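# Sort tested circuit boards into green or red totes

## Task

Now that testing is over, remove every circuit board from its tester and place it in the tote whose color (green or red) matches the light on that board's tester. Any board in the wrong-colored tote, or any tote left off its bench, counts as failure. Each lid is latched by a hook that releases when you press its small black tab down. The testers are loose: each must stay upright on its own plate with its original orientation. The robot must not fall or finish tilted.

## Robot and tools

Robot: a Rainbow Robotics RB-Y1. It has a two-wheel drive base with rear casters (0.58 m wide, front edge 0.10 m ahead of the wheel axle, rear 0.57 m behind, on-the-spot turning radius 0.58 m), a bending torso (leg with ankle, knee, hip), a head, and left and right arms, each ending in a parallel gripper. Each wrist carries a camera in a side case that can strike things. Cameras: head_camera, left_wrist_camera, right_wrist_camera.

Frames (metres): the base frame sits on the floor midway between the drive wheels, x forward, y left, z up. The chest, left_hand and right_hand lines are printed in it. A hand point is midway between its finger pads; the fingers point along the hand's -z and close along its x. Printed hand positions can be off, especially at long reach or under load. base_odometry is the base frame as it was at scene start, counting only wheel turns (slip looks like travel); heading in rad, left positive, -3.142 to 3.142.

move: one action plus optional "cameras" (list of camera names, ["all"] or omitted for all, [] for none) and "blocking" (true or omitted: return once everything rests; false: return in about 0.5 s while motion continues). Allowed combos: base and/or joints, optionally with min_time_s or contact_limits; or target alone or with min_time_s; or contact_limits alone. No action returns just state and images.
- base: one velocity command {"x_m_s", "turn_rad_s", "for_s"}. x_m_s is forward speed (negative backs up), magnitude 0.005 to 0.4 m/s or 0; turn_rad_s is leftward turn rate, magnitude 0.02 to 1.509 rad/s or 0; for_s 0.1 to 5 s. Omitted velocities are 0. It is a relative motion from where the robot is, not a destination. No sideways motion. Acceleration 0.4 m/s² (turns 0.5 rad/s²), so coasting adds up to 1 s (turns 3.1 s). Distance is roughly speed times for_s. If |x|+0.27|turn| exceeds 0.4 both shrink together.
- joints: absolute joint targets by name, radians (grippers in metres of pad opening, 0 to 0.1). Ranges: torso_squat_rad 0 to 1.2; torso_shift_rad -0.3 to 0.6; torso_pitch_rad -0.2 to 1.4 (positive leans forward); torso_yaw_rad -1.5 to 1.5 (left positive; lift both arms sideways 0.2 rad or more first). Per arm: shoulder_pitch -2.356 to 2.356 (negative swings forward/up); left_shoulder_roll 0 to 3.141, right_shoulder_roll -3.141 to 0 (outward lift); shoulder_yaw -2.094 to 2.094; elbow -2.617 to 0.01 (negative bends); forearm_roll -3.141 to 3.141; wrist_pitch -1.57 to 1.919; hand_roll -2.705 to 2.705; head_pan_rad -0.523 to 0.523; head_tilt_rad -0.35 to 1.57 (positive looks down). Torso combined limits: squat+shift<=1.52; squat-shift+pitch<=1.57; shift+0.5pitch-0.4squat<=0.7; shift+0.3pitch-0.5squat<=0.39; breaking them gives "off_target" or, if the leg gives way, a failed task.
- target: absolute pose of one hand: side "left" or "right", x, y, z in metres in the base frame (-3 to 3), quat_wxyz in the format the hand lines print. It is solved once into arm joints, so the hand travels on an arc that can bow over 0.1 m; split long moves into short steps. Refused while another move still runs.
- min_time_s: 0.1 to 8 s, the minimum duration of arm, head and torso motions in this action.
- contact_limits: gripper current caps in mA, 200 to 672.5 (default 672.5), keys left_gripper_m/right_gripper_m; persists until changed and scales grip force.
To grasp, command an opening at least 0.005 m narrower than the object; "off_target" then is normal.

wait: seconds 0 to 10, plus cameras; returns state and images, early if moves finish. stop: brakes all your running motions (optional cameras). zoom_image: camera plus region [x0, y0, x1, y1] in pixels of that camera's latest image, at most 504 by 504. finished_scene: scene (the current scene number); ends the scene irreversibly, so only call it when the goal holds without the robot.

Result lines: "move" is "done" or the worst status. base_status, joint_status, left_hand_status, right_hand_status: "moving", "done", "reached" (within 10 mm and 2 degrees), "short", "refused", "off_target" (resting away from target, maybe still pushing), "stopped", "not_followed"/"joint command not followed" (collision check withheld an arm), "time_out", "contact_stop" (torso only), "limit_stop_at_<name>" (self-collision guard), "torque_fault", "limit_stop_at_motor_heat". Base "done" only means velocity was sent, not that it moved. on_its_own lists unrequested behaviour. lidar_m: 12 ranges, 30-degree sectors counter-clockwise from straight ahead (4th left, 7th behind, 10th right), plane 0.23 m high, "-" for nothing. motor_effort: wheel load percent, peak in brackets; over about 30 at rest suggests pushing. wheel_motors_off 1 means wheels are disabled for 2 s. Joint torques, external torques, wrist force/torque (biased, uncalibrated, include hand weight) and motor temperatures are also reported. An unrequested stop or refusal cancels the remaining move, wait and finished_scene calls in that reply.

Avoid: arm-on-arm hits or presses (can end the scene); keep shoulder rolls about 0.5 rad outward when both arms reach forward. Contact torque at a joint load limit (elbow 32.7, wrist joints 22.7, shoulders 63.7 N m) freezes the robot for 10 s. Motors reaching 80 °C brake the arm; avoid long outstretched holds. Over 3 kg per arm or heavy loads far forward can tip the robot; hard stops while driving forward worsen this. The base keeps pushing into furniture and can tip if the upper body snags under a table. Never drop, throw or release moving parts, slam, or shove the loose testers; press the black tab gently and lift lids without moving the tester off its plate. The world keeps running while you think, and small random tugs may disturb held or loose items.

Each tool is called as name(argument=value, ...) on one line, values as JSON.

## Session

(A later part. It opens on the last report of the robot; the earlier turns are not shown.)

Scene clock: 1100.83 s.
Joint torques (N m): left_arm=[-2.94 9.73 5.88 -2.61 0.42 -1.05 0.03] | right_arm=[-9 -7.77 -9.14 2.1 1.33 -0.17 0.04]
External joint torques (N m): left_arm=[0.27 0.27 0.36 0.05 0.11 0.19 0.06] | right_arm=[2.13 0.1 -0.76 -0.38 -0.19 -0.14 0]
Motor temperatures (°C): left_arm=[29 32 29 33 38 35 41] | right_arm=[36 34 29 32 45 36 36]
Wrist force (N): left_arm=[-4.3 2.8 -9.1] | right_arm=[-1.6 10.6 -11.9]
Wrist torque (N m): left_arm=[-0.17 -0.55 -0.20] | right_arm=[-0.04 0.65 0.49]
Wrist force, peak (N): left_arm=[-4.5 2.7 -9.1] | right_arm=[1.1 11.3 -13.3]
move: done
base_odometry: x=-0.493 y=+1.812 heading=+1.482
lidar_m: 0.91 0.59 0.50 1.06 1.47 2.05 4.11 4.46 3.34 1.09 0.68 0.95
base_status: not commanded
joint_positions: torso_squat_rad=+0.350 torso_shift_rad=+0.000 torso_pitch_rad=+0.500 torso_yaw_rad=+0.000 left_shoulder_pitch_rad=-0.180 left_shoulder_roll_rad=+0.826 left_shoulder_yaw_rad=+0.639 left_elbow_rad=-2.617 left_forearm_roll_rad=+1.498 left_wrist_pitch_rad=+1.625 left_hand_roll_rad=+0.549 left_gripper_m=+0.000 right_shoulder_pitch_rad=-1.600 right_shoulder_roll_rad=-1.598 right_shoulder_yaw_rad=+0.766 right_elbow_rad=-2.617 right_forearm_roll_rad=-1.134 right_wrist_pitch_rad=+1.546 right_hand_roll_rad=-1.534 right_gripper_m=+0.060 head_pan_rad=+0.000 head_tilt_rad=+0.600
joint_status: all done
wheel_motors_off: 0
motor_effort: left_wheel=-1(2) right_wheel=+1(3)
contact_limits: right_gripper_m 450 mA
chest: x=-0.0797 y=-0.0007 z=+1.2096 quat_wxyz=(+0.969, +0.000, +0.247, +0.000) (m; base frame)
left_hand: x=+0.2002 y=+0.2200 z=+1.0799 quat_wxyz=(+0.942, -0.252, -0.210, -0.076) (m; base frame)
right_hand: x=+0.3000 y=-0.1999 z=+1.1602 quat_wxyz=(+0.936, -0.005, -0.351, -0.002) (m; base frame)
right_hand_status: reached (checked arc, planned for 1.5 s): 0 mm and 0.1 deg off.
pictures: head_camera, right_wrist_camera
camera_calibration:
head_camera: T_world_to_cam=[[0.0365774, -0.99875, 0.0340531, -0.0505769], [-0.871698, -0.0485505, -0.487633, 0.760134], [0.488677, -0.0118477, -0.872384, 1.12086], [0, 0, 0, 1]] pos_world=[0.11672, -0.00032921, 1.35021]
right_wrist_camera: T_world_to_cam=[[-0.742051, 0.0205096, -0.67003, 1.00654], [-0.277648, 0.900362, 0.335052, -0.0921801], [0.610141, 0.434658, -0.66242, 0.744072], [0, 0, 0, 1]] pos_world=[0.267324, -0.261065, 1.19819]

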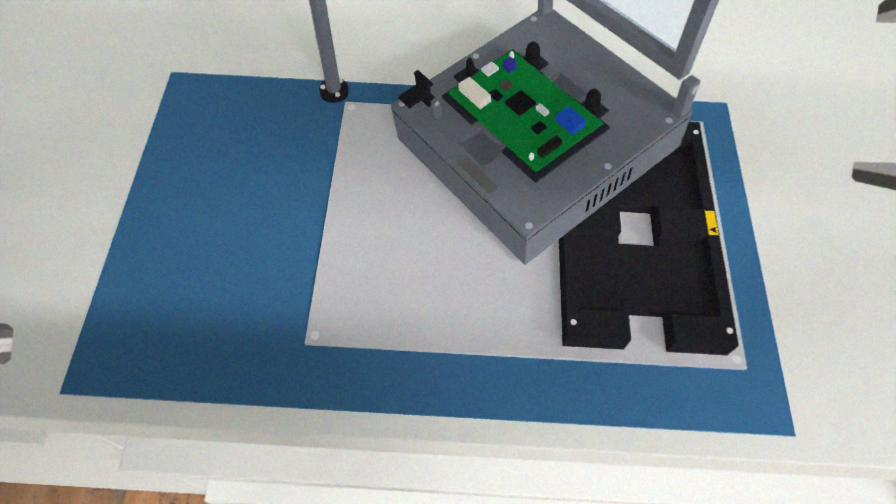

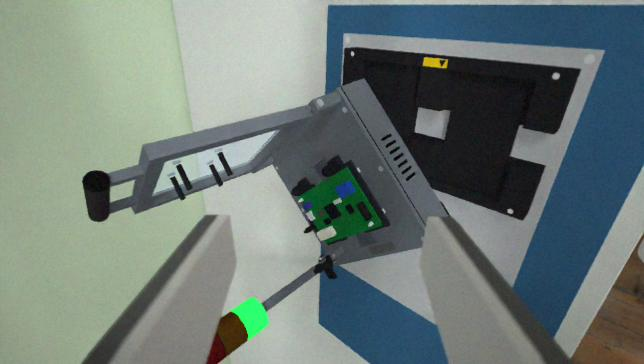

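move(joints={"right_gripper_m":0.05}, contact_limits={"right_gripper_m":500}, cameras=[])

move(target={"side":"right","x":0.38,"y":-0.08,"z":1.12,"quat_wxyz":[0.917,0,0,-0.399]}, min_time_s=2, cameras=[])

move(target={"side":"right","x":0.428,"y":-0.012,"z":1.0,"quat_wxyz":[0.917,0,0,-0.399]}, min_time_s=2, cameras=["head_camera","right_wrist_camera"])

zoom_image(camera="head_camera", region=[370, 0, 670, 200])

zoom_image(camera="right_wrist_camera", region=[150, 100, 500, 364])

Scene clock: 1130.17 s.
Joint torques (N m): left_arm=[-3.02 9.92 5.97 -2.65 0.44 -1.11 -0.03] | right_arm=[-9.18 -7.94 -9.05 2.23 1.34 -0.24 0.04]
External joint torques (N m): left_arm=[0.19 0.46 0.45 0.02 0.13 0.13 0] | right_arm=[1.94 -0.07 -0.68 -0.25 -0.18 -0.2 0.01]
Motor temperatures (°C): left_arm=[29 32 29 33 38 35 41] | right_arm=[35 34 29 32 45 36 36]
Wrist force (N): left_arm=[-4.3 2.6 -8.8] | right_arm=[-1.9 10.7 -11.7]
Wrist torque (N m): left_arm=[-0.15 -0.56 -0.19] | right_arm=[-0.07 0.62 0.48]
Wrist force, peak (N): left_arm=[-4.4 2.7 -9.3] | right_arm=[-1.9 10.9 -11.9]
move: done
base_odometry: x=-0.493 y=+1.812 heading=+1.482
lidar_m: 0.91 0.60 0.50 1.05 1.47 2.06 4.11 4.47 3.33 1.08 0.68 0.94
base_status: not commanded
joint_positions: torso_squat_rad=+0.350 torso_shift_rad=+0.000 torso_pitch_rad=+0.500 torso_yaw_rad=+0.000 left_shoulder_pitch_rad=-0.180 left_shoulder_roll_rad=+0.826 left_shoulder_yaw_rad=+0.639 left_elbow_rad=-2.617 left_forearm_roll_rad=+1.498 left_wrist_pitch_rad=+1.625 left_hand_roll_rad=+0.549 left_gripper_m=+0.000 right_shoulder_pitch_rad=-1.600 right_shoulder_roll_rad=-1.598 right_shoulder_yaw_rad=+0.766 right_elbow_rad=-2.617 right_forearm_roll_rad=-1.134 right_wrist_pitch_rad=+1.546 right_hand_roll_rad=-1.534 right_gripper_m=+0.050 head_pan_rad=+0.000 head_tilt_rad=+0.600
joint_status: all done
wheel_motors_off: 0
motor_effort: left_wheel=-1(2) right_wheel=+2(3)
contact_limits: right_gripper_m 500 mA
chest: x=-0.0797 y=-0.0007 z=+1.2096 quat_wxyz=(+0.969, +0.000, +0.247, +0.000) (m; base frame)
left_hand: x=+0.2002 y=+0.2200 z=+1.0799 quat_wxyz=(+0.942, -0.252, -0.210, -0.076) (m; base frame)
right_hand: x=+0.3000 y=-0.1999 z=+1.1602 quat_wxyz=(+0.936, -0.005, -0.351, -0.002) (m; base frame)
pictures: none
No camera images: "cameras" was empty.

Scene clock: 1132.50 s.
Joint torques (N m): left_arm=[-2.62 10 6 -2.66 0.4 -1.13 0.04] | right_arm=[-22.46 -7 -8.31 -0.47 -0.05 0.07 -0.17]
External joint torques (N m): left_arm=[0.59 0.54 0.48 0.01 0.09 0.11 0.07] | right_arm=[1.17 0.71 1.26 1.02 -0.24 0.07 -0.17]
Motor temperatures (°C): left_arm=[29 32 29 33 38 35 41] | right_arm=[36 34 29 32 45 36 36]
Wrist force (N): left_arm=[-4.1 2.6 -8.7] | right_arm=[2.3 10.5 -13.1]
Wrist torque (N m): left_arm=[-0.15 -0.54 -0.21] | right_arm=[-0.01 0.86 0.52]
Wrist force, peak (N): left_arm=[-4.4 2.7 -9.1] | right_arm=[2.1 10.7 -13.4]
move: done
base_odometry: x=-0.493 y=+1.812 heading=+1.482
lidar_m: 0.91 0.60 0.50 1.05 1.47 2.05 4.11 4.47 3.33 1.08 0.69 0.95
base_status: not commanded
joint_positions: torso_squat_rad=+0.350 torso_shift_rad=+0.000 torso_pitch_rad=+0.500 torso_yaw_rad=+0.000 left_shoulder_pitch_rad=-0.180 left_shoulder_roll_rad=+0.826 left_shoulder_yaw_rad=+0.639 left_elbow_rad=-2.617 left_forearm_roll_rad=+1.498 left_wrist_pitch_rad=+1.625 left_hand_roll_rad=+0.549 left_gripper_m=+0.000 right_shoulder_pitch_rad=-1.886 right_shoulder_roll_rad=-0.789 right_shoulder_yaw_rad=+0.875 right_elbow_rad=-1.385 right_forearm_roll_rad=-1.452 right_wrist_pitch_rad=+1.883 right_hand_roll_rad=-1.869 right_gripper_m=+0.050 head_pan_rad=+0.000 head_tilt_rad=+0.600
joint_status: all done
wheel_motors_off: 0
motor_effort: left_wheel=+0(3) right_wheel=+1(3)
contact_limits: right_gripper_m 500 mA
chest: x=-0.0797 y=-0.0007 z=+1.2096 quat_wxyz=(+0.969, +0.000, +0.247, +0.000) (m; base frame)
left_hand: x=+0.2002 y=+0.2200 z=+1.0799 quat_wxyz=(+0.942, -0.252, -0.210, -0.076) (m; base frame)
right_hand: x=+0.3798 y=-0.0800 z=+1.1202 quat_wxyz=(+0.917, +0.001, -0.001, -0.399) (m; base frame)
right_hand_status: reached (checked arc, planned for 2.0 s): 0 mm and 0.1 deg off.
pictures: none
No camera images: "cameras" was empty.

Scene clock: 1134.83 s.
Joint torques (N m): left_arm=[-2.81 9.79 5.94 -2.48 0.48 -1.09 -0.13] | right_arm=[-22.82 -5.34 -5.22 -1.6 0.27 -0.15 0.26]
External joint torques (N m): left_arm=[0.4 0.33 0.42 0.19 0.16 0.15 -0.1] | right_arm=[3.44 1.96 1.3 1.14 0.06 -0.15 0.26]
Motor temperatures (°C): left_arm=[29 32 29 33 38 35 41] | right_arm=[36 34 29 32 45 36 36]
Wrist force (N): left_arm=[-4.4 2.9 -8.9] | right_arm=[2.2 10.2 -12.8]
Wrist torque (N m): left_arm=[-0.18 -0.56 -0.19] | right_arm=[0.00 0.85 0.52]
Wrist force, peak (N): left_arm=[-4.2 2.8 -9.2] | right_arm=[2.4 10.8 -13.3]
move: done
base_odometry: x=-0.493 y=+1.812 heading=+1.482
lidar_m: 0.91 0.60 0.50 1.05 1.47 2.04 4.11 4.47 3.33 1.09 0.68 0.95
base_status: not commanded
joint_positions: torso_squat_rad=+0.350 torso_shift_rad=+0.000 torso_pitch_rad=+0.500 torso_yaw_rad=+0.000 left_shoulder_pitch_rad=-0.180 left_shoulder_roll_rad=+0.826 left_shoulder_yaw_rad=+0.639 left_elbow_rad=-2.617 left_forearm_roll_rad=+1.498 left_wrist_pitch_rad=+1.625 left_hand_roll_rad=+0.549 left_gripper_m=+0.000 right_shoulder_pitch_rad=-1.875 right_shoulder_roll_rad=-0.403 right_shoulder_yaw_rad=+1.008 right_elbow_rad=-0.781 right_forearm_roll_rad=-1.262 right_wrist_pitch_rad=+1.596 right_hand_roll_rad=-1.626 right_gripper_m=+0.050 head_pan_rad=+0.000 head_tilt_rad=+0.600
joint_status: all done
wheel_motors_off: 0
motor_effort: left_wheel=+0(2) right_wheel=+1(3)
contact_limits: right_gripper_m 500 mA
chest: x=-0.0797 y=-0.0007 z=+1.2096 quat_wxyz=(+0.969, +0.000, +0.247, +0.000) (m; base frame)
left_hand: x=+0.2002 y=+0.2200 z=+1.0799 quat_wxyz=(+0.942, -0.252, -0.210, -0.076) (m; base frame)
right_hand: x=+0.4281 y=-0.0120 z=+1.0004 quat_wxyz=(+0.917, +0.001, -0.001, -0.399) (m; base frame)
right_hand_status: reached (checked arc, planned for 2.0 s): 0 mm and 0.1 deg off.
pictures: head_camera, right_wrist_camera
camera_calibration:
head_camera: T_world_to_cam=[[0.0365725, -0.998751, 0.0340393, -0.0505726], [-0.871696, -0.0485395, -0.487638, 0.760138], [0.488681, -0.0118378, -0.872382, 1.12085], [0, 0, 0, 1]] pos_world=[0.116718, -0.000344248, 1.35021]
right_wrist_camera: T_world_to_cam=[[-0.666331, 0.745451, -0.0174685, 0.314148], [0.662151, 0.60232, 0.445833, -0.689012], [0.342868, 0.285506, -0.894946, 0.82368], [0, 0, 0, 1]] pos_world=[0.383143, -0.0543413, 1.04982]

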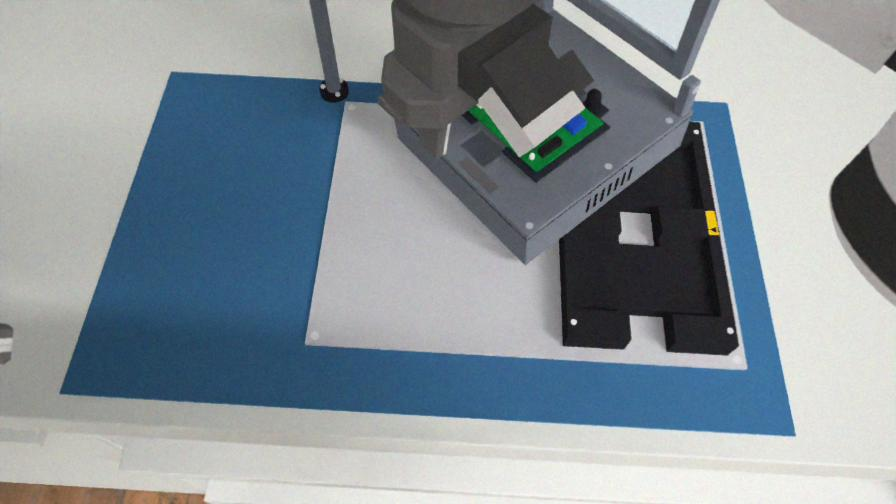

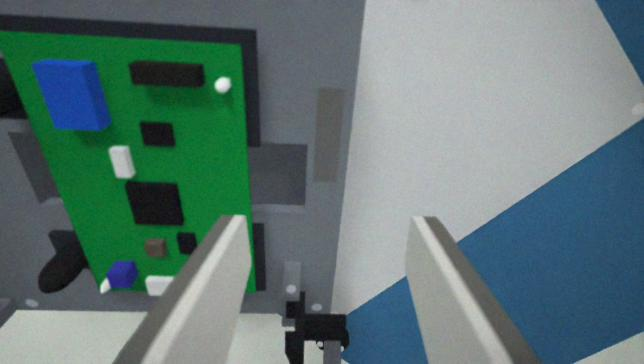

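Scaled by 1.680 from the camera's 896x504 image, which has a finer 1280x720 frame.

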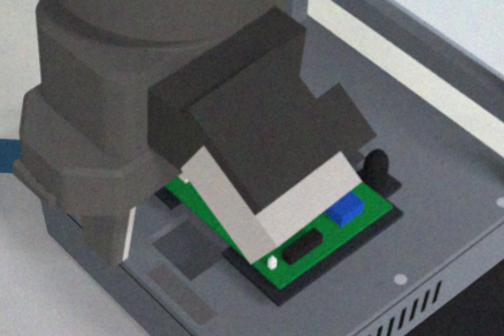

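Scaled by 1.440 from the camera's 644x364 image, which has a finer 1265x715 frame.

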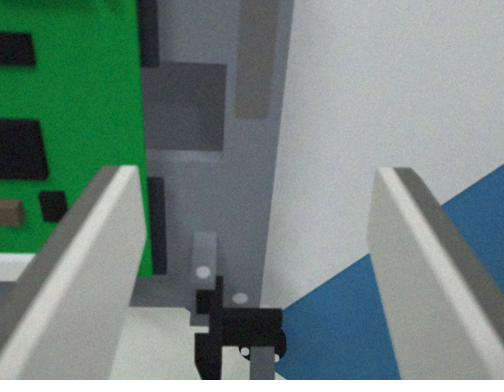

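move(target={"side":"right","x":0.418,"y":-0.021,"z":0.978,"quat_wxyz":[0.917,0,0,-0.399]}, min_time_s=1.2, cameras=["head_camera","right_wrist_camera"])

zoom_image(camera="head_camera", region=[300, 50, 650, 300])

Scene clock: 1171.60 s.
Joint torques (N m): left_arm=[-2.82 9.96 5.85 -2.55 0.45 -1.12 -0.02] | right_arm=[-22.33 -8.16 -6.2 -2.93 0.27 -0.27 -0.31]
External joint torques (N m): left_arm=[0.39 0.5 0.34 0.11 0.14 0.12 0.01] | right_arm=[3.4 -1.15 1.1 -0.1 0.06 -0.27 -0.31]
Motor temperatures (°C): left_arm=[29 32 29 33 38 35 41] | right_arm=[36 34 29 32 45 36 36]
Wrist force (N): left_arm=[-4.4 2.8 -9.0] | right_arm=[2.0 10.4 -13.0]
Wrist torque (N m): left_arm=[-0.18 -0.57 -0.21] | right_arm=[-0.01 0.84 0.52]
Wrist force, peak (N): left_arm=[-4.3 2.7 -9.4] | right_arm=[2.0 10.7 -13.4]
move: done
base_odometry: x=-0.493 y=+1.812 heading=+1.482
lidar_m: 0.91 0.60 0.50 1.05 1.47 2.04 4.11 4.47 3.33 1.09 0.68 0.94
base_status: not commanded
joint_positions: torso_squat_rad=+0.350 torso_shift_rad=+0.000 torso_pitch_rad=+0.500 torso_yaw_rad=+0.000 left_shoulder_pitch_rad=-0.180 left_shoulder_roll_rad=+0.826 left_shoulder_yaw_rad=+0.639 left_elbow_rad=-2.617 left_forearm_roll_rad=+1.498 left_wrist_pitch_rad=+1.625 left_hand_roll_rad=+0.549 left_gripper_m=+0.000 right_shoulder_pitch_rad=-1.802 right_shoulder_roll_rad=-0.450 right_shoulder_yaw_rad=+1.020 right_elbow_rad=-0.900 right_forearm_roll_rad=-1.248 right_wrist_pitch_rad=+1.574 right_hand_roll_rad=-1.677 right_gripper_m=+0.050 head_pan_rad=+0.000 head_tilt_rad=+0.600
joint_status: all done
wheel_motors_off: 0
motor_effort: left_wheel=-1(2) right_wheel=+1(4)
contact_limits: right_gripper_m 500 mA
chest: x=-0.0797 y=-0.0007 z=+1.2096 quat_wxyz=(+0.969, +0.000, +0.247, +0.000) (m; base frame)
left_hand: x=+0.2002 y=+0.2200 z=+1.0799 quat_wxyz=(+0.942, -0.252, -0.210, -0.076) (m; base frame)
right_hand: x=+0.4180 y=-0.0207 z=+0.9783 quat_wxyz=(+0.917, +0.000, +0.000, -0.399) (m; base frame)
right_hand_status: reached (checked arc, planned for 1.2 s): 0 mm and 0.0 deg off.
pictures: head_camera, right_wrist_camera
camera_calibration:
head_camera: T_world_to_cam=[[0.0365724, -0.998751, 0.0340396, -0.0505729], [-0.871696, -0.0485396, -0.487637, 0.760138], [0.488681, -0.0118381, -0.872382, 1.12086], [0, 0, 0, 1]] pos_world=[0.116718, -0.000344118, 1.35021]
right_wrist_camera: T_world_to_cam=[[-0.666892, 0.744968, -0.0166443, 0.312931], [0.66253, 0.603021, 0.44432, -0.665972], [0.341041, 0.285286, -0.895713, 0.811327], [0, 0, 0, 1]] pos_world=[0.373221, -0.0629897, 1.02783]

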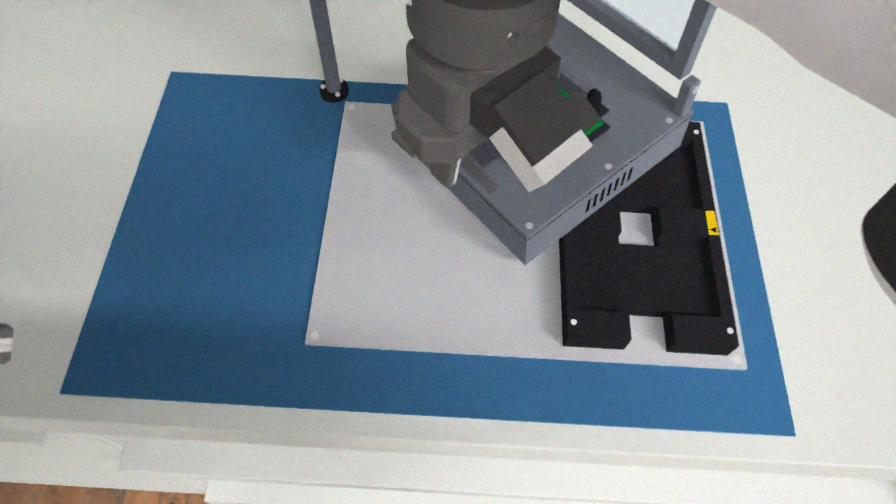

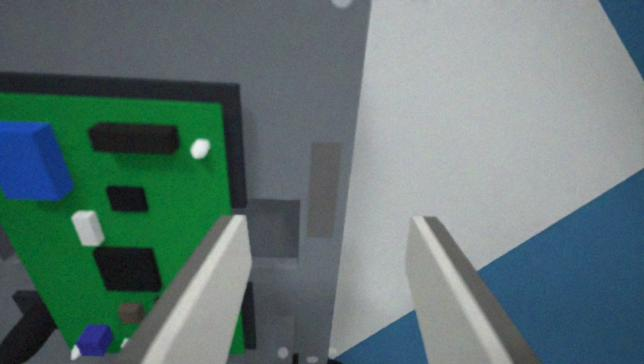

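Scaled by 1.440 from the camera's 896x504 image, which has a finer 1280x720 frame.

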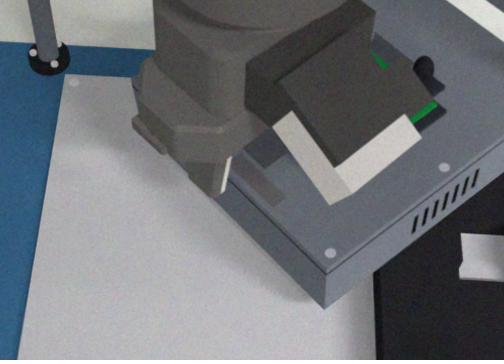

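move(joints={"right_gripper_m":0.032}, cameras=[])

move(target={"side":"right","x":0.418,"y":-0.021,"z":0.966,"quat_wxyz":[0.917,0,0,-0.399]}, min_time_s=1, cameras=["head_camera","right_wrist_camera"])

zoom_image(camera="right_wrist_camera", region=[160, 100, 480, 340])

Scene clock: 1188.27 s.
Joint torques (N m): left_arm=[-2.82 9.75 5.9 -2.61 0.41 -1.09 -0.03] | right_arm=[-22.2 -8.22 -6.21 -2.92 0.21 -0.36 -0.34]
External joint torques (N m): left_arm=[0.39 0.29 0.38 0.05 0.1 0.15 0] | right_arm=[3.53 -1.21 1.08 -0.09 0 -0.37 -0.34]
Motor temperatures (°C): left_arm=[29 32 29 33 38 35 41] | right_arm=[36 34 29 32 45 36 36]
Wrist force (N): left_arm=[-4.2 2.8 -8.9] | right_arm=[1.9 10.4 -13.0]
Wrist torque (N m): left_arm=[-0.19 -0.54 -0.18] | right_arm=[0.00 0.82 0.52]
Wrist force, peak (N): left_arm=[-4.4 2.4 -9.2] | right_arm=[2.2 10.8 -13.4]
move: done
base_odometry: x=-0.493 y=+1.812 heading=+1.482
lidar_m: 0.91 0.60 0.51 1.06 1.47 2.05 4.11 4.46 3.33 1.08 0.68 0.94
base_status: not commanded
joint_positions: torso_squat_rad=+0.350 torso_shift_rad=+0.000 torso_pitch_rad=+0.500 torso_yaw_rad=+0.000 left_shoulder_pitch_rad=-0.180 left_shoulder_roll_rad=+0.826 left_shoulder_yaw_rad=+0.639 left_elbow_rad=-2.617 left_forearm_roll_rad=+1.498 left_wrist_pitch_rad=+1.625 left_hand_roll_rad=+0.549 left_gripper_m=+0.000 right_shoulder_pitch_rad=-1.802 right_shoulder_roll_rad=-0.450 right_shoulder_yaw_rad=+1.020 right_elbow_rad=-0.900 right_forearm_roll_rad=-1.248 right_wrist_pitch_rad=+1.574 right_hand_roll_rad=-1.677 right_gripper_m=+0.032 head_pan_rad=+0.000 head_tilt_rad=+0.600
joint_status: all done
wheel_motors_off: 0
motor_effort: left_wheel=+0(2) right_wheel=+1(4)
contact_limits: right_gripper_m 500 mA
chest: x=-0.0797 y=-0.0007 z=+1.2096 quat_wxyz=(+0.969, +0.000, +0.247, +0.000) (m; base frame)
left_hand: x=+0.2002 y=+0.2200 z=+1.0799 quat_wxyz=(+0.942, -0.252, -0.210, -0.076) (m; base frame)
right_hand: x=+0.4180 y=-0.0207 z=+0.9783 quat_wxyz=(+0.917, +0.000, +0.000, -0.399) (m; base frame)
pictures: none
No camera images: "cameras" was empty.

Scene clock: 1189.60 s.
Joint torques (N m): left_arm=[-2.81 9.93 5.8 -2.49 0.4 -1.07 -0.05] | right_arm=[-21.88 -4.35 -5.87 -1.64 0.34 -0.26 0.32]
External joint torques (N m): left_arm=[0.4 0.47 0.28 0.17 0.09 0.17 -0.03] | right_arm=[3.79 2.56 1.32 1.24 0.14 -0.27 0.32]
Motor temperatures (°C): left_arm=[29 32 29 33 38 35 41] | right_arm=[36 34 29 32 45 36 36]
Wrist force (N): left_arm=[-4.3 2.7 -9.0] | right_arm=[2.1 10.7 -13.1]
Wrist torque (N m): left_arm=[-0.17 -0.55 -0.20] | right_arm=[-0.03 0.83 0.50]
Wrist force, peak (N): left_arm=[-4.4 2.7 -9.1] | right_arm=[2.2 10.5 -13.6]
move: done
base_odometry: x=-0.493 y=+1.812 heading=+1.482
lidar_m: 0.91 0.60 0.50 1.05 1.47 2.05 4.12 4.47 3.34 1.09 0.69 0.95
base_status: not commanded
joint_positions: torso_squat_rad=+0.350 torso_shift_rad=+0.000 torso_pitch_rad=+0.500 torso_yaw_rad=+0.000 left_shoulder_pitch_rad=-0.180 left_shoulder_roll_rad=+0.826 left_shoulder_yaw_rad=+0.639 left_elbow_rad=-2.617 left_forearm_roll_rad=+1.498 left_wrist_pitch_rad=+1.625 left_hand_roll_rad=+0.549 left_gripper_m=+0.000 right_shoulder_pitch_rad=-1.785 right_shoulder_roll_rad=-0.440 right_shoulder_yaw_rad=+1.028 right_elbow_rad=-0.886 right_forearm_roll_rad=-1.239 right_wrist_pitch_rad=+1.550 right_hand_roll_rad=-1.670 right_gripper_m=+0.032 head_pan_rad=+0.000 head_tilt_rad=+0.600
joint_status: all done
wheel_motors_off: 0
motor_effort: left_wheel=-1(2) right_wheel=+1(3)
contact_limits: right_gripper_m 500 mA
chest: x=-0.0797 y=-0.0007 z=+1.2096 quat_wxyz=(+0.969, +0.000, +0.247, +0.000) (m; base frame)
left_hand: x=+0.2002 y=+0.2200 z=+1.0799 quat_wxyz=(+0.942, -0.252, -0.210, -0.076) (m; base frame)
right_hand: x=+0.4179 y=-0.0212 z=+0.9668 quat_wxyz=(+0.917, +0.000, +0.000, -0.399) (m; base frame)
right_hand_status: reached (checked arc, planned for 1.0 s): 1 mm and 0.1 deg off.
pictures: head_camera, right_wrist_camera
camera_calibration:
head_camera: T_world_to_cam=[[0.0365727, -0.998751, 0.0340394, -0.0505726], [-0.871696, -0.0485398, -0.487637, 0.760138], [0.488681, -0.0118378, -0.872382, 1.12086], [0, 0, 0, 1]] pos_world=[0.116718, -0.000344092, 1.35021]
right_wrist_camera: T_world_to_cam=[[-0.666433, 0.745362, -0.0174203, 0.313652], [0.662434, 0.602685, 0.444918, -0.660957], [0.342124, 0.284968, -0.895402, 0.800418], [0, 0, 0, 1]] pos_world=[0.373027, -0.0635291, 1.01623]

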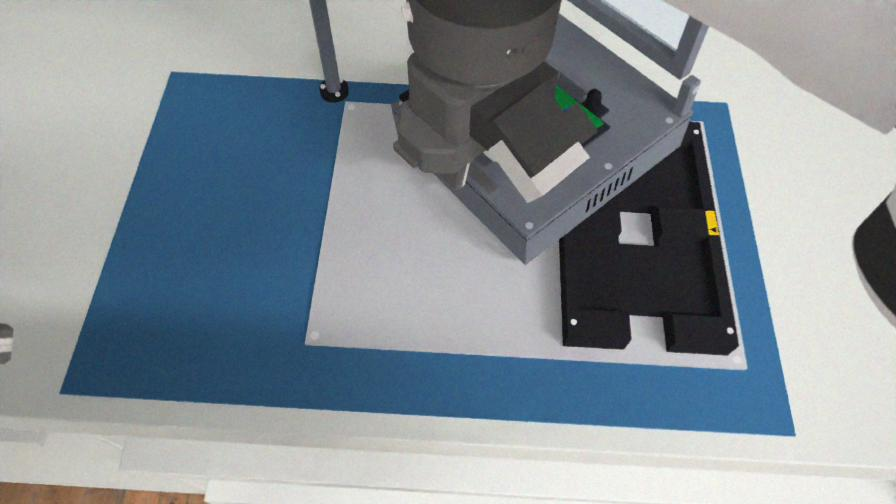

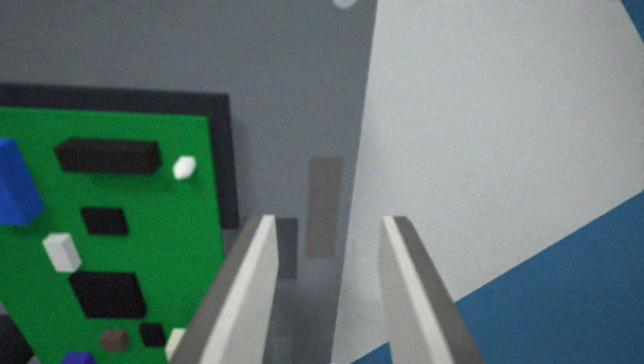

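Scaled by 1.575 from the camera's 644x364 image, which has a finer 1265x715 frame.

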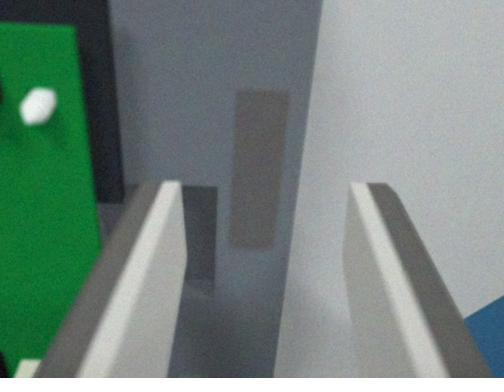

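zoom_image(camera="head_camera", region=[400, 100, 580, 280])

Scaled by 2.800 from the camera's 896x504 image, which has a finer 1280x720 frame.

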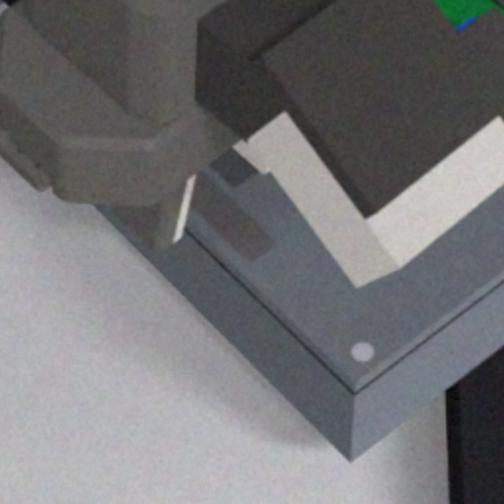

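move(target={"side":"right","x":0.418,"y":-0.021,"z":0.956,"quat_wxyz":[0.917,0,0,-0.399]}, min_time_s=1, cameras=["head_camera","right_wrist_camera"])

zoom_image(camera="right_wrist_camera", region=[160, 100, 480, 340])

zoom_image(camera="head_camera", region=[400, 100, 580, 280])

Scene clock: 1215.83 s.
Joint torques (N m): left_arm=[-3.02 9.98 5.98 -2.67 0.48 -1.08 -0.05] | right_arm=[-8.06 -0.49 -0.64 0.97 0.44 -2.98 0.62]
External joint torques (N m): left_arm=[0.21 0.52 0.47 -0.02 0.17 0.17 -0.02] | right_arm=[17.62 6.36 6.4 3.86 0.23 -2.98 0.62]
Motor temperatures (°C): left_arm=[29 32 29 33 38 34 41] | right_arm=[36 34 29 32 45 36 36]
Wrist force (N): left_arm=[-4.2 2.6 -8.9] | right_arm=[-1.5 0.7 27.5]
Wrist torque (N m): left_arm=[-0.18 -0.54 -0.21] | right_arm=[-0.64 0.00 0.27]
Wrist force, peak (N): left_arm=[-4.6 2.6 -9.1] | right_arm=[-1.5 0.0 28.3]
move: done
base_odometry: x=-0.493 y=+1.812 heading=+1.482
lidar_m: 0.91 0.60 0.50 1.05 1.47 2.05 4.11 4.46 3.33 1.09 0.68 0.94
base_status: not commanded
joint_positions: torso_squat_rad=+0.350 torso_shift_rad=-0.001 torso_pitch_rad=+0.498 torso_yaw_rad=+0.000 left_shoulder_pitch_rad=-0.180 left_shoulder_roll_rad=+0.826 left_shoulder_yaw_rad=+0.639 left_elbow_rad=-2.617 left_forearm_roll_rad=+1.498 left_wrist_pitch_rad=+1.625 left_hand_roll_rad=+0.549 left_gripper_m=+0.000 right_shoulder_pitch_rad=-1.776 right_shoulder_roll_rad=-0.429 right_shoulder_yaw_rad=+1.034 right_elbow_rad=-0.866 right_forearm_roll_rad=-1.231 right_wrist_pitch_rad=+1.529 right_hand_roll_rad=-1.661 right_gripper_m=+0.032 head_pan_rad=+0.000 head_tilt_rad=+0.600
joint_status: all done
wheel_motors_off: 0
motor_effort: left_wheel=-1(2) right_wheel=+0(3)
contact_limits: right_gripper_m 500 mA
chest: x=-0.0805 y=-0.0007 z=+1.2098 quat_wxyz=(+0.969, +0.000, +0.247, +0.000) (m; base frame)
left_hand: x=+0.1996 y=+0.2200 z=+1.0805 quat_wxyz=(+0.942, -0.252, -0.211, -0.076) (m; base frame)
right_hand: x=+0.4186 y=-0.0208 z=+0.9597 quat_wxyz=(+0.917, +0.002, -0.002, -0.399) (m; base frame)
right_hand_status: reached (checked arc, planned for 1.0 s): 4 mm and 0.4 deg off.
pictures: head_camera, right_wrist_camera
camera_calibration:
head_camera: T_world_to_cam=[[0.0364807, -0.998752, 0.0341169, -0.0506509], [-0.870935, -0.048516, -0.488997, 0.761231], [0.490042, -0.0118747, -0.871618, 1.1206], [0, 0, 0, 1]] pos_world=[0.115688, -0.000348971, 1.35071]
right_wrist_camera: T_world_to_cam=[[-0.666548, 0.745198, -0.0198487, 0.316005], [0.660005, 0.602306, 0.449022, -0.661485], [0.346566, 0.286194, -0.8933, 0.789906], [0, 0, 0, 1]] pos_world=[0.373461, -0.0631367, 1.00892]

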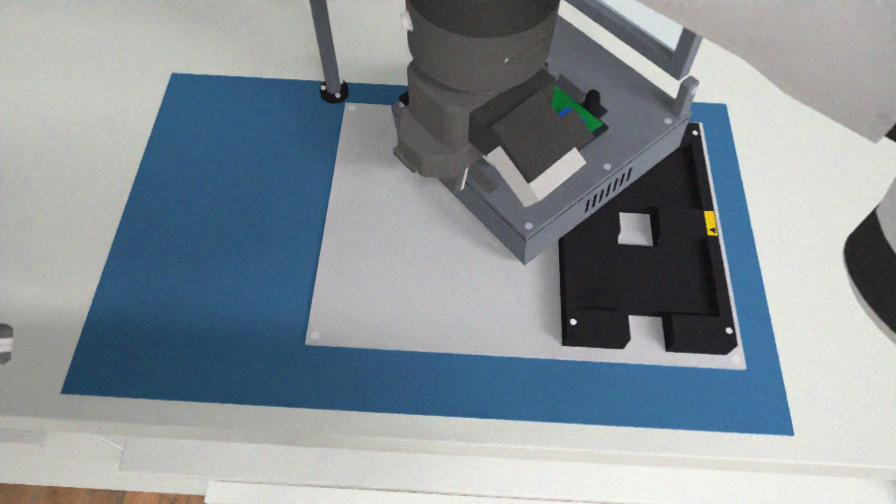

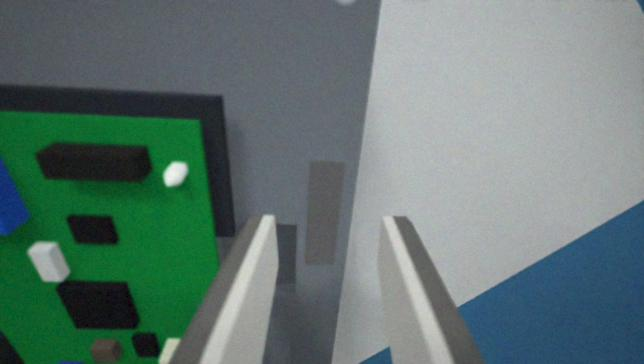

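Scaled by 1.575 from the camera's 644x364 image, which has a finer 1265x715 frame.

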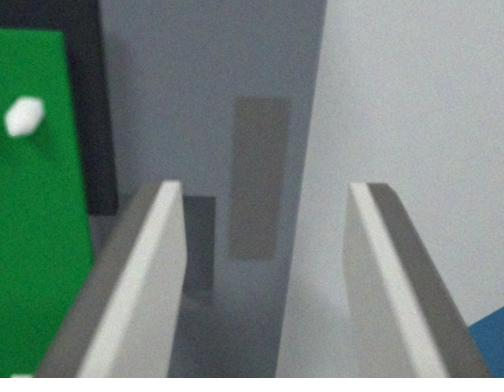

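Scaled by 2.800 from the camera's 896x504 image, which has a finer 1280x720 frame.

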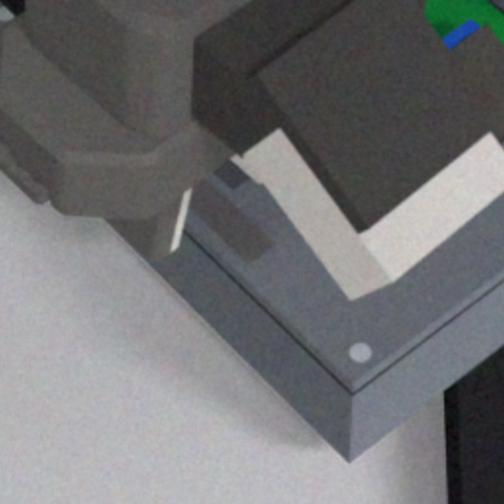

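move(target={"side":"right","x":0.4206,"y":-0.0186,"z":0.970,"quat_wxyz":[0.917,0,0,-0.399]}, cameras=[])

move(target={"side":"right","x":0.4206,"y":-0.0186,"z":0.956,"quat_wxyz":[0.917,0,0,-0.399]}, min_time_s=1, cameras=["head_camera","right_wrist_camera"])

zoom_image(camera="right_wrist_camera", region=[160, 100, 480, 340])

zoom_image(camera="head_camera", region=[400, 100, 580, 280])

Scene clock: 1231.40 s.
Joint torques (N m): left_arm=[-3.01 9.92 5.89 -2.53 0.49 -1.06 -0.07] | right_arm=[-22.27 -5.2 -6.28 -1.74 -0.03 -0.36 0.27]
External joint torques (N m): left_arm=[0.19 0.46 0.37 0.13 0.17 0.18 -0.04] | right_arm=[3.58 1.75 0.6 1.12 -0.23 -0.36 0.27]
Motor temperatures (°C): left_arm=[29 32 29 33 38 34 41] | right_arm=[36 33 28 32 45 36 36]
Wrist force (N): left_arm=[-4.2 2.5 -8.8] | right_arm=[2.1 10.4 -13.4]
Wrist torque (N m): left_arm=[-0.15 -0.56 -0.19] | right_arm=[0.00 0.84 0.53]
Wrist force, peak (N): left_arm=[-4.0 2.7 -9.4] | right_arm=[-1.3 0.4 27.8]
move: done
base_odometry: x=-0.493 y=+1.812 heading=+1.482
lidar_m: 0.90 0.59 0.50 1.05 1.47 2.04 4.11 4.46 3.33 1.08 0.68 0.94
base_status: not commanded
joint_positions: torso_squat_rad=+0.350 torso_shift_rad=+0.000 torso_pitch_rad=+0.500 torso_yaw_rad=+0.000 left_shoulder_pitch_rad=-0.180 left_shoulder_roll_rad=+0.826 left_shoulder_yaw_rad=+0.639 left_elbow_rad=-2.617 left_forearm_roll_rad=+1.498 left_wrist_pitch_rad=+1.625 left_hand_roll_rad=+0.549 left_gripper_m=+0.000 right_shoulder_pitch_rad=-1.802 right_shoulder_roll_rad=-0.420 right_shoulder_yaw_rad=+1.026 right_elbow_rad=-0.841 right_forearm_roll_rad=-1.241 right_wrist_pitch_rad=+1.549 right_hand_roll_rad=-1.649 right_gripper_m=+0.032 head_pan_rad=+0.000 head_tilt_rad=+0.600
joint_status: all done
wheel_motors_off: 0
motor_effort: left_wheel=+0(7) right_wheel=+1(5)
contact_limits: right_gripper_m 500 mA
chest: x=-0.0797 y=-0.0007 z=+1.2096 quat_wxyz=(+0.969, +0.000, +0.247, +0.000) (m; base frame)
left_hand: x=+0.2002 y=+0.2200 z=+1.0799 quat_wxyz=(+0.942, -0.252, -0.210, -0.076) (m; base frame)
right_hand: x=+0.4212 y=-0.0185 z=+0.9693 quat_wxyz=(+0.917, +0.000, +0.000, -0.399) (m; base frame)
right_hand_status: reached (checked arc, planned for 0.2 s): 1 mm and 0.1 deg off.
pictures: none
No camera images: "cameras" was empty.

Scene clock: 1232.73 s.
Joint torques (N m): left_arm=[-3.11 9.77 5.74 -2.61 0.48 -1.13 -0.06] | right_arm=[-20.93 -4.71 -4.66 -1.31 0.17 0.78 0.31]
External joint torques (N m): left_arm=[0.1 0.31 0.22 0.05 0.17 0.11 -0.04] | right_arm=[4.81 2.11 2.09 1.58 -0.04 0.78 0.31]
Motor temperatures (°C): left_arm=[29 32 29 33 38 34 41] | right_arm=[36 33 28 32 45 36 36]
Wrist force (N): left_arm=[-4.3 2.4 -9.1] | right_arm=[2.3 13.9 -13.0]
Wrist torque (N m): left_arm=[-0.14 -0.57 -0.19] | right_arm=[0.10 0.83 0.59]
Wrist force, peak (N): left_arm=[-4.2 2.7 -9.1] | right_arm=[2.2 16.2 -10.2]
move: done
base_odometry: x=-0.493 y=+1.812 heading=+1.482
lidar_m: 0.91 0.60 0.50 1.05 1.46 2.05 4.11 4.46 3.33 1.09 0.68 0.94
base_status: not commanded
joint_positions: torso_squat_rad=+0.350 torso_shift_rad=+0.000 torso_pitch_rad=+0.500 torso_yaw_rad=+0.000 left_shoulder_pitch_rad=-0.180 left_shoulder_roll_rad=+0.826 left_shoulder_yaw_rad=+0.639 left_elbow_rad=-2.617 left_forearm_roll_rad=+1.498 left_wrist_pitch_rad=+1.625 left_hand_roll_rad=+0.549 left_gripper_m=+0.000 right_shoulder_pitch_rad=-1.784 right_shoulder_roll_rad=-0.409 right_shoulder_yaw_rad=+1.035 right_elbow_rad=-0.826 right_forearm_roll_rad=-1.231 right_wrist_pitch_rad=+1.523 right_hand_roll_rad=-1.643 right_gripper_m=+0.032 head_pan_rad=+0.000 head_tilt_rad=+0.600
joint_status: all done
wheel_motors_off: 0
motor_effort: left_wheel=-2(2) right_wheel=+3(3)
contact_limits: right_gripper_m 500 mA
chest: x=-0.0798 y=-0.0007 z=+1.2096 quat_wxyz=(+0.969, +0.000, +0.247, +0.000) (m; base frame)
left_hand: x=+0.2002 y=+0.2200 z=+1.0800 quat_wxyz=(+0.942, -0.252, -0.210, -0.076) (m; base frame)
right_hand: x=+0.4206 y=-0.0186 z=+0.9570 quat_wxyz=(+0.917, +0.001, -0.001, -0.399) (m; base frame)
right_hand_status: reached (checked arc, planned for 1.0 s): 1 mm and 0.1 deg off.
pictures: head_camera, right_wrist_camera
camera_calibration:
head_camera: T_world_to_cam=[[0.036598, -0.998751, 0.034019, -0.05055], [-0.871641, -0.0485532, -0.487735, 0.760246], [0.488777, -0.0118022, -0.872329, 1.12082], [0, 0, 0, 1]] pos_world=[0.116679, -0.000346357, 1.35024]
right_wrist_camera: T_world_to_cam=[[-0.666696, 0.745125, -0.0174498, 0.3134], [0.661958, 0.602718, 0.445582, -0.660403], [0.342531, 0.285517, -0.895071, 0.789575], [0, 0, 0, 1]] pos_world=[0.375648, -0.0609222, 1.00646]

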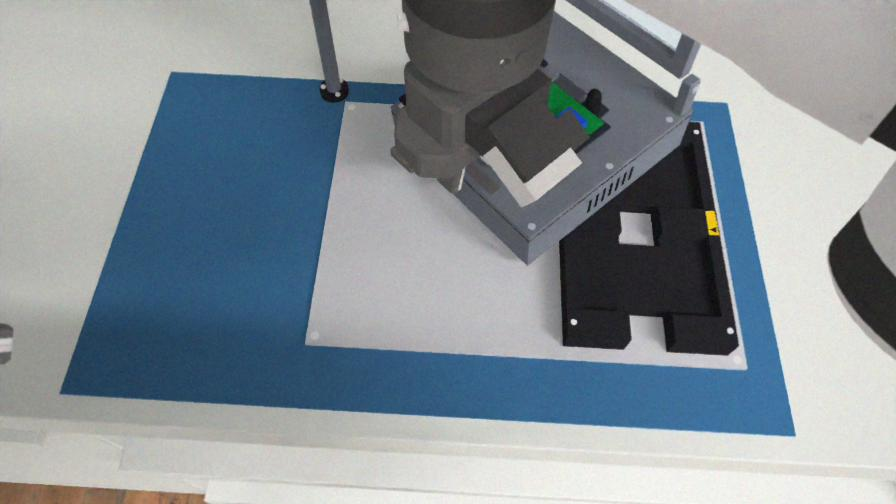

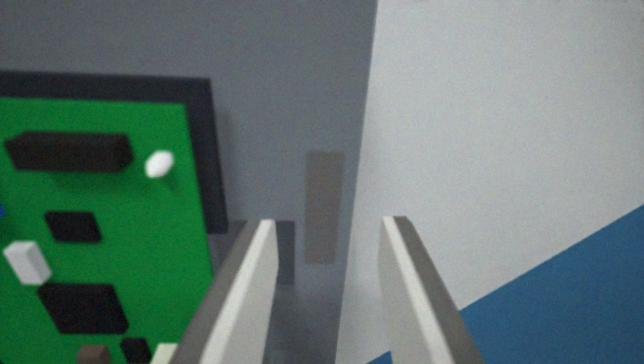

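Scaled by 1.575 from the camera's 644x364 image, which has a finer 1265x715 frame.

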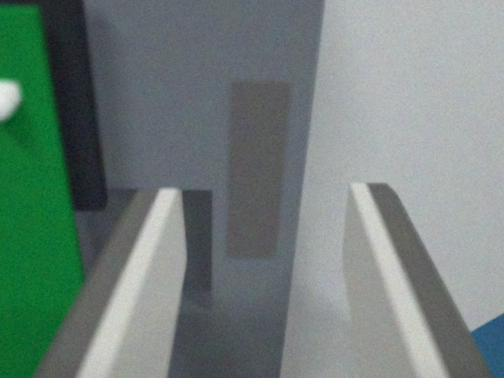

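Scaled by 2.800 from the camera's 896x504 image, which has a finer 1280x720 frame.

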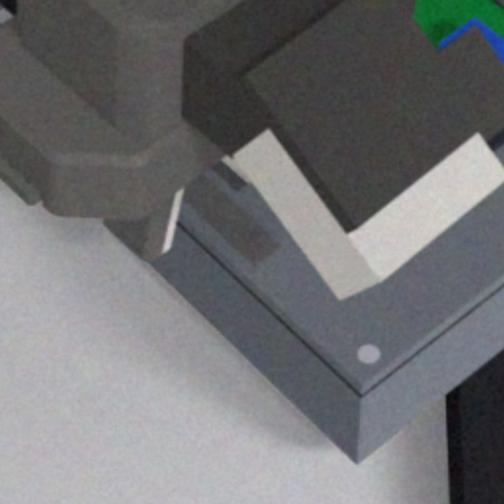

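move(target={"side":"right","x":0.4196,"y":-0.0195,"z":0.950,"quat_wxyz":[0.917,0,0,-0.399]}, min_time_s=1, cameras=["head_camera","right_wrist_camera"])

zoom_image(camera="right_wrist_camera", region=[160, 100, 480, 340])

zoom_image(camera="head_camera", region=[400, 100, 580, 280])

Scene clock: 1239.33 s.
Joint torques (N m): left_arm=[-2.83 9.96 5.87 -2.66 0.43 -1.2 -0.04] | right_arm=[-19.27 -4.71 -4.31 -0.75 0.22 0.99 0.27]
External joint torques (N m): left_arm=[0.38 0.51 0.35 0 0.12 0.04 -0.01] | right_arm=[6.44 2.05 2.42 2.16 0.01 0.99 0.27]
Motor temperatures (°C): left_arm=[29 32 29 33 38 34 41] | right_arm=[36 34 28 32 45 36 36]
Wrist force (N): left_arm=[-4.2 2.7 -8.8] | right_arm=[2.2 15.9 -11.1]
Wrist torque (N m): left_arm=[-0.17 -0.53 -0.20] | right_arm=[0.05 0.79 0.61]
Wrist force, peak (N): left_arm=[-4.6 2.7 -9.2] | right_arm=[2.2 15.9 -11.1]
move: done
base_odometry: x=-0.493 y=+1.812 heading=+1.482
lidar_m: 0.91 0.60 0.51 1.06 1.47 2.05 4.11 4.47 3.33 1.08 0.69 0.94
base_status: not commanded
joint_positions: torso_squat_rad=+0.350 torso_shift_rad=+0.000 torso_pitch_rad=+0.500 torso_yaw_rad=+0.000 left_shoulder_pitch_rad=-0.180 left_shoulder_roll_rad=+0.826 left_shoulder_yaw_rad=+0.639 left_elbow_rad=-2.617 left_forearm_roll_rad=+1.498 left_wrist_pitch_rad=+1.625 left_hand_roll_rad=+0.549 left_gripper_m=+0.000 right_shoulder_pitch_rad=-1.774 right_shoulder_roll_rad=-0.406 right_shoulder_yaw_rad=+1.039 right_elbow_rad=-0.822 right_forearm_roll_rad=-1.227 right_wrist_pitch_rad=+1.511 right_hand_roll_rad=-1.641 right_gripper_m=+0.032 head_pan_rad=+0.000 head_tilt_rad=+0.600
joint_status: all done
wheel_motors_off: 0
motor_effort: left_wheel=+0(2) right_wheel=+1(3)
contact_limits: right_gripper_m 500 mA
chest: x=-0.0798 y=-0.0007 z=+1.2096 quat_wxyz=(+0.969, +0.000, +0.247, +0.000) (m; base frame)
left_hand: x=+0.2002 y=+0.2200 z=+1.0800 quat_wxyz=(+0.942, -0.252, -0.210, -0.076) (m; base frame)
right_hand: x=+0.4200 y=-0.0192 z=+0.9509 quat_wxyz=(+0.917, +0.001, -0.001, -0.399) (m; base frame)
right_hand_status: reached (checked arc, planned for 1.0 s): 1 mm and 0.1 deg off.
pictures: head_camera, right_wrist_camera
camera_calibration:
head_camera: T_world_to_cam=[[0.0365979, -0.998751, 0.0340188, -0.0505499], [-0.871641, -0.048553, -0.487734, 0.760246], [0.488777, -0.0118022, -0.872329, 1.12082], [0, 0, 0, 1]] pos_world=[0.116679, -0.00034643, 1.35024]
right_wrist_camera: T_world_to_cam=[[-0.666656, 0.745165, -0.0172815, 0.313217], [0.661949, 0.602546, 0.445827, -0.657158], [0.342628, 0.285774, -0.894952, 0.784345], [0, 0, 0, 1]] pos_world=[0.375075, -0.0615757, 1.00034]

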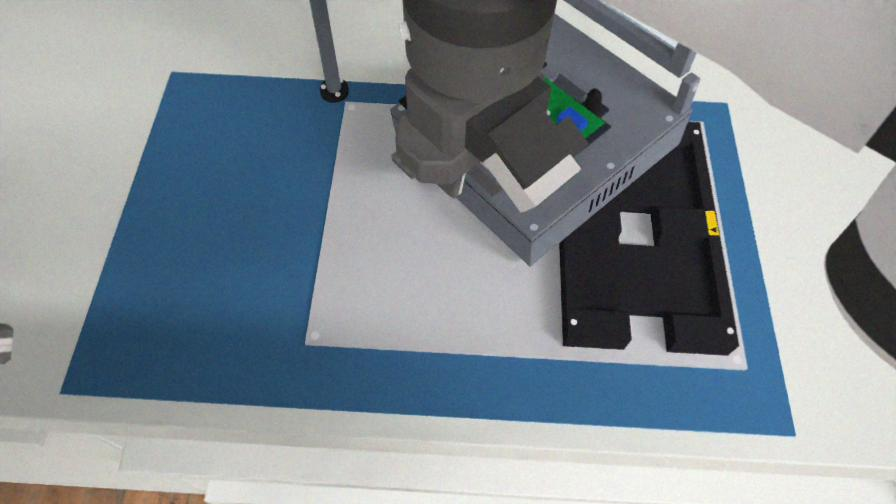

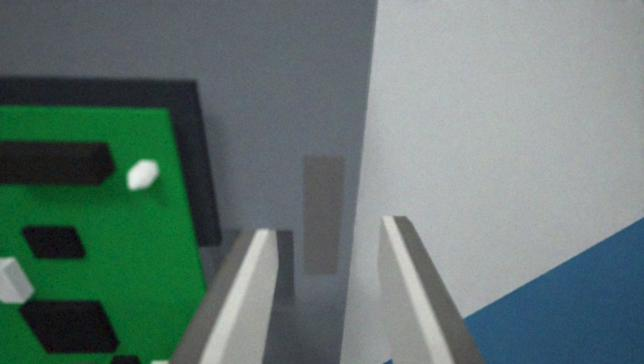

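Scaled by 1.575 from the camera's 644x364 image, which has a finer 1265x715 frame.

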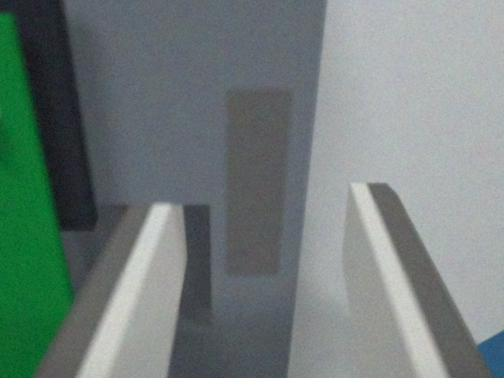

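Scaled by 2.800 from the camera's 896x504 image, which has a finer 1280x720 frame.

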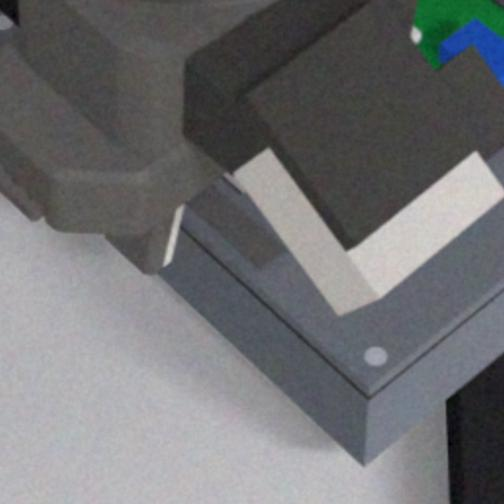

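move(joints={"right_gripper_m":0.006}, cameras=["head_camera","right_wrist_camera"])

Scene clock: 1255.87 s.
Joint torques (N m): left_arm=[-3.1 9.87 5.75 -2.45 0.41 -1.12 0.03] | right_arm=[-20.63 -4.02 -5.31 -2.77 -0.97 0.14 0.33]
External joint torques (N m): left_arm=[0.11 0.41 0.23 0.21 0.1 0.12 0.06] | right_arm=[5.09 2.74 1.41 0.13 -1.18 0.14 0.33]
Motor temperatures (°C): left_arm=[29 32 29 33 38 34 41] | right_arm=[36 34 28 32 45 36 36]
Wrist force (N): left_arm=[-4.2 2.7 -8.9] | right_arm=[6.2 11.2 -10.0]
Wrist torque (N m): left_arm=[-0.17 -0.53 -0.20] | right_arm=[-0.03 0.68 0.34]
Wrist force, peak (N): left_arm=[-4.5 2.7 -9.1] | right_arm=[9.2 13.3 -12.9]
move: off_target
base_odometry: x=-0.493 y=+1.812 heading=+1.482
lidar_m: 0.91 0.60 0.50 1.05 1.46 2.05 4.11 4.46 3.33 1.08 0.68 0.95
base_status: not commanded
joint_positions: torso_squat_rad=+0.350 torso_shift_rad=+0.000 torso_pitch_rad=+0.500 torso_yaw_rad=+0.000 left_shoulder_pitch_rad=-0.180 left_shoulder_roll_rad=+0.826 left_shoulder_yaw_rad=+0.639 left_elbow_rad=-2.617 left_forearm_roll_rad=+1.498 left_wrist_pitch_rad=+1.625 left_hand_roll_rad=+0.549 left_gripper_m=+0.000 right_shoulder_pitch_rad=-1.774 right_shoulder_roll_rad=-0.406 right_shoulder_yaw_rad=+1.039 right_elbow_rad=-0.821 right_forearm_roll_rad=-1.226 right_wrist_pitch_rad=+1.511 right_hand_roll_rad=-1.641 right_gripper_m=+0.016 head_pan_rad=+0.000 head_tilt_rad=+0.600
joint_status: right_gripper_m off_target (ended at +0.016, target +0.006)
wheel_motors_off: 0
motor_effort: left_wheel=-2(2) right_wheel=+1(3)
contact_limits: right_gripper_m 500 mA
chest: x=-0.0798 y=-0.0007 z=+1.2096 quat_wxyz=(+0.969, +0.000, +0.247, +0.000) (m; base frame)
left_hand: x=+0.2002 y=+0.2199 z=+1.0800 quat_wxyz=(+0.942, -0.252, -0.210, -0.076) (m; base frame)
right_hand: x=+0.4200 y=-0.0197 z=+0.9507 quat_wxyz=(+0.917, +0.000, -0.001, -0.399) (m; base frame)
pictures: head_camera, right_wrist_camera
camera_calibration:
head_camera: T_world_to_cam=[[0.0365541, -0.998753, 0.0339893, -0.0505515], [-0.871643, -0.0485004, -0.487736, 0.760246], [0.488777, -0.0117977, -0.872329, 1.12082], [0, 0, 0, 1]] pos_world=[0.116679, -0.000393043, 1.35024]
right_wrist_camera: T_world_to_cam=[[-0.666163, 0.745595, -0.01777, 0.313855], [0.662459, 0.602493, 0.445142, -0.656359], [0.342602, 0.284765, -0.895284, 0.784578], [0, 0, 0, 1]] pos_world=[0.375092, -0.0619773, 1.00017]

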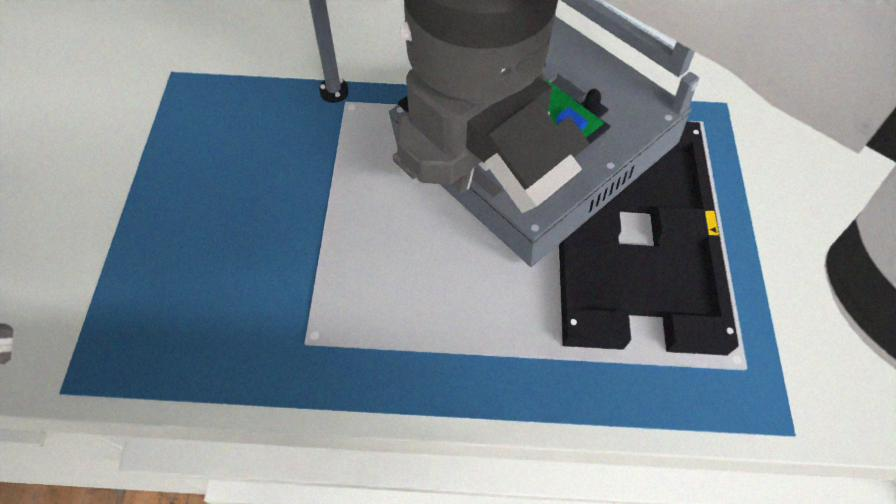

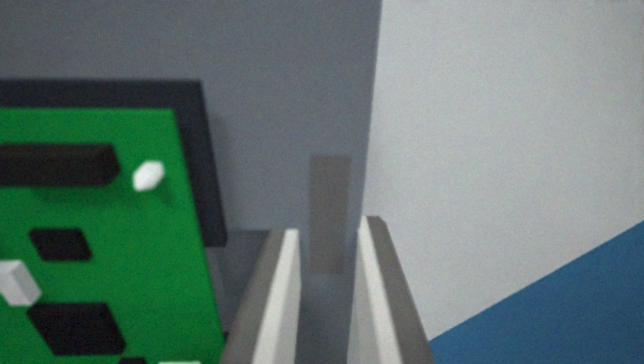

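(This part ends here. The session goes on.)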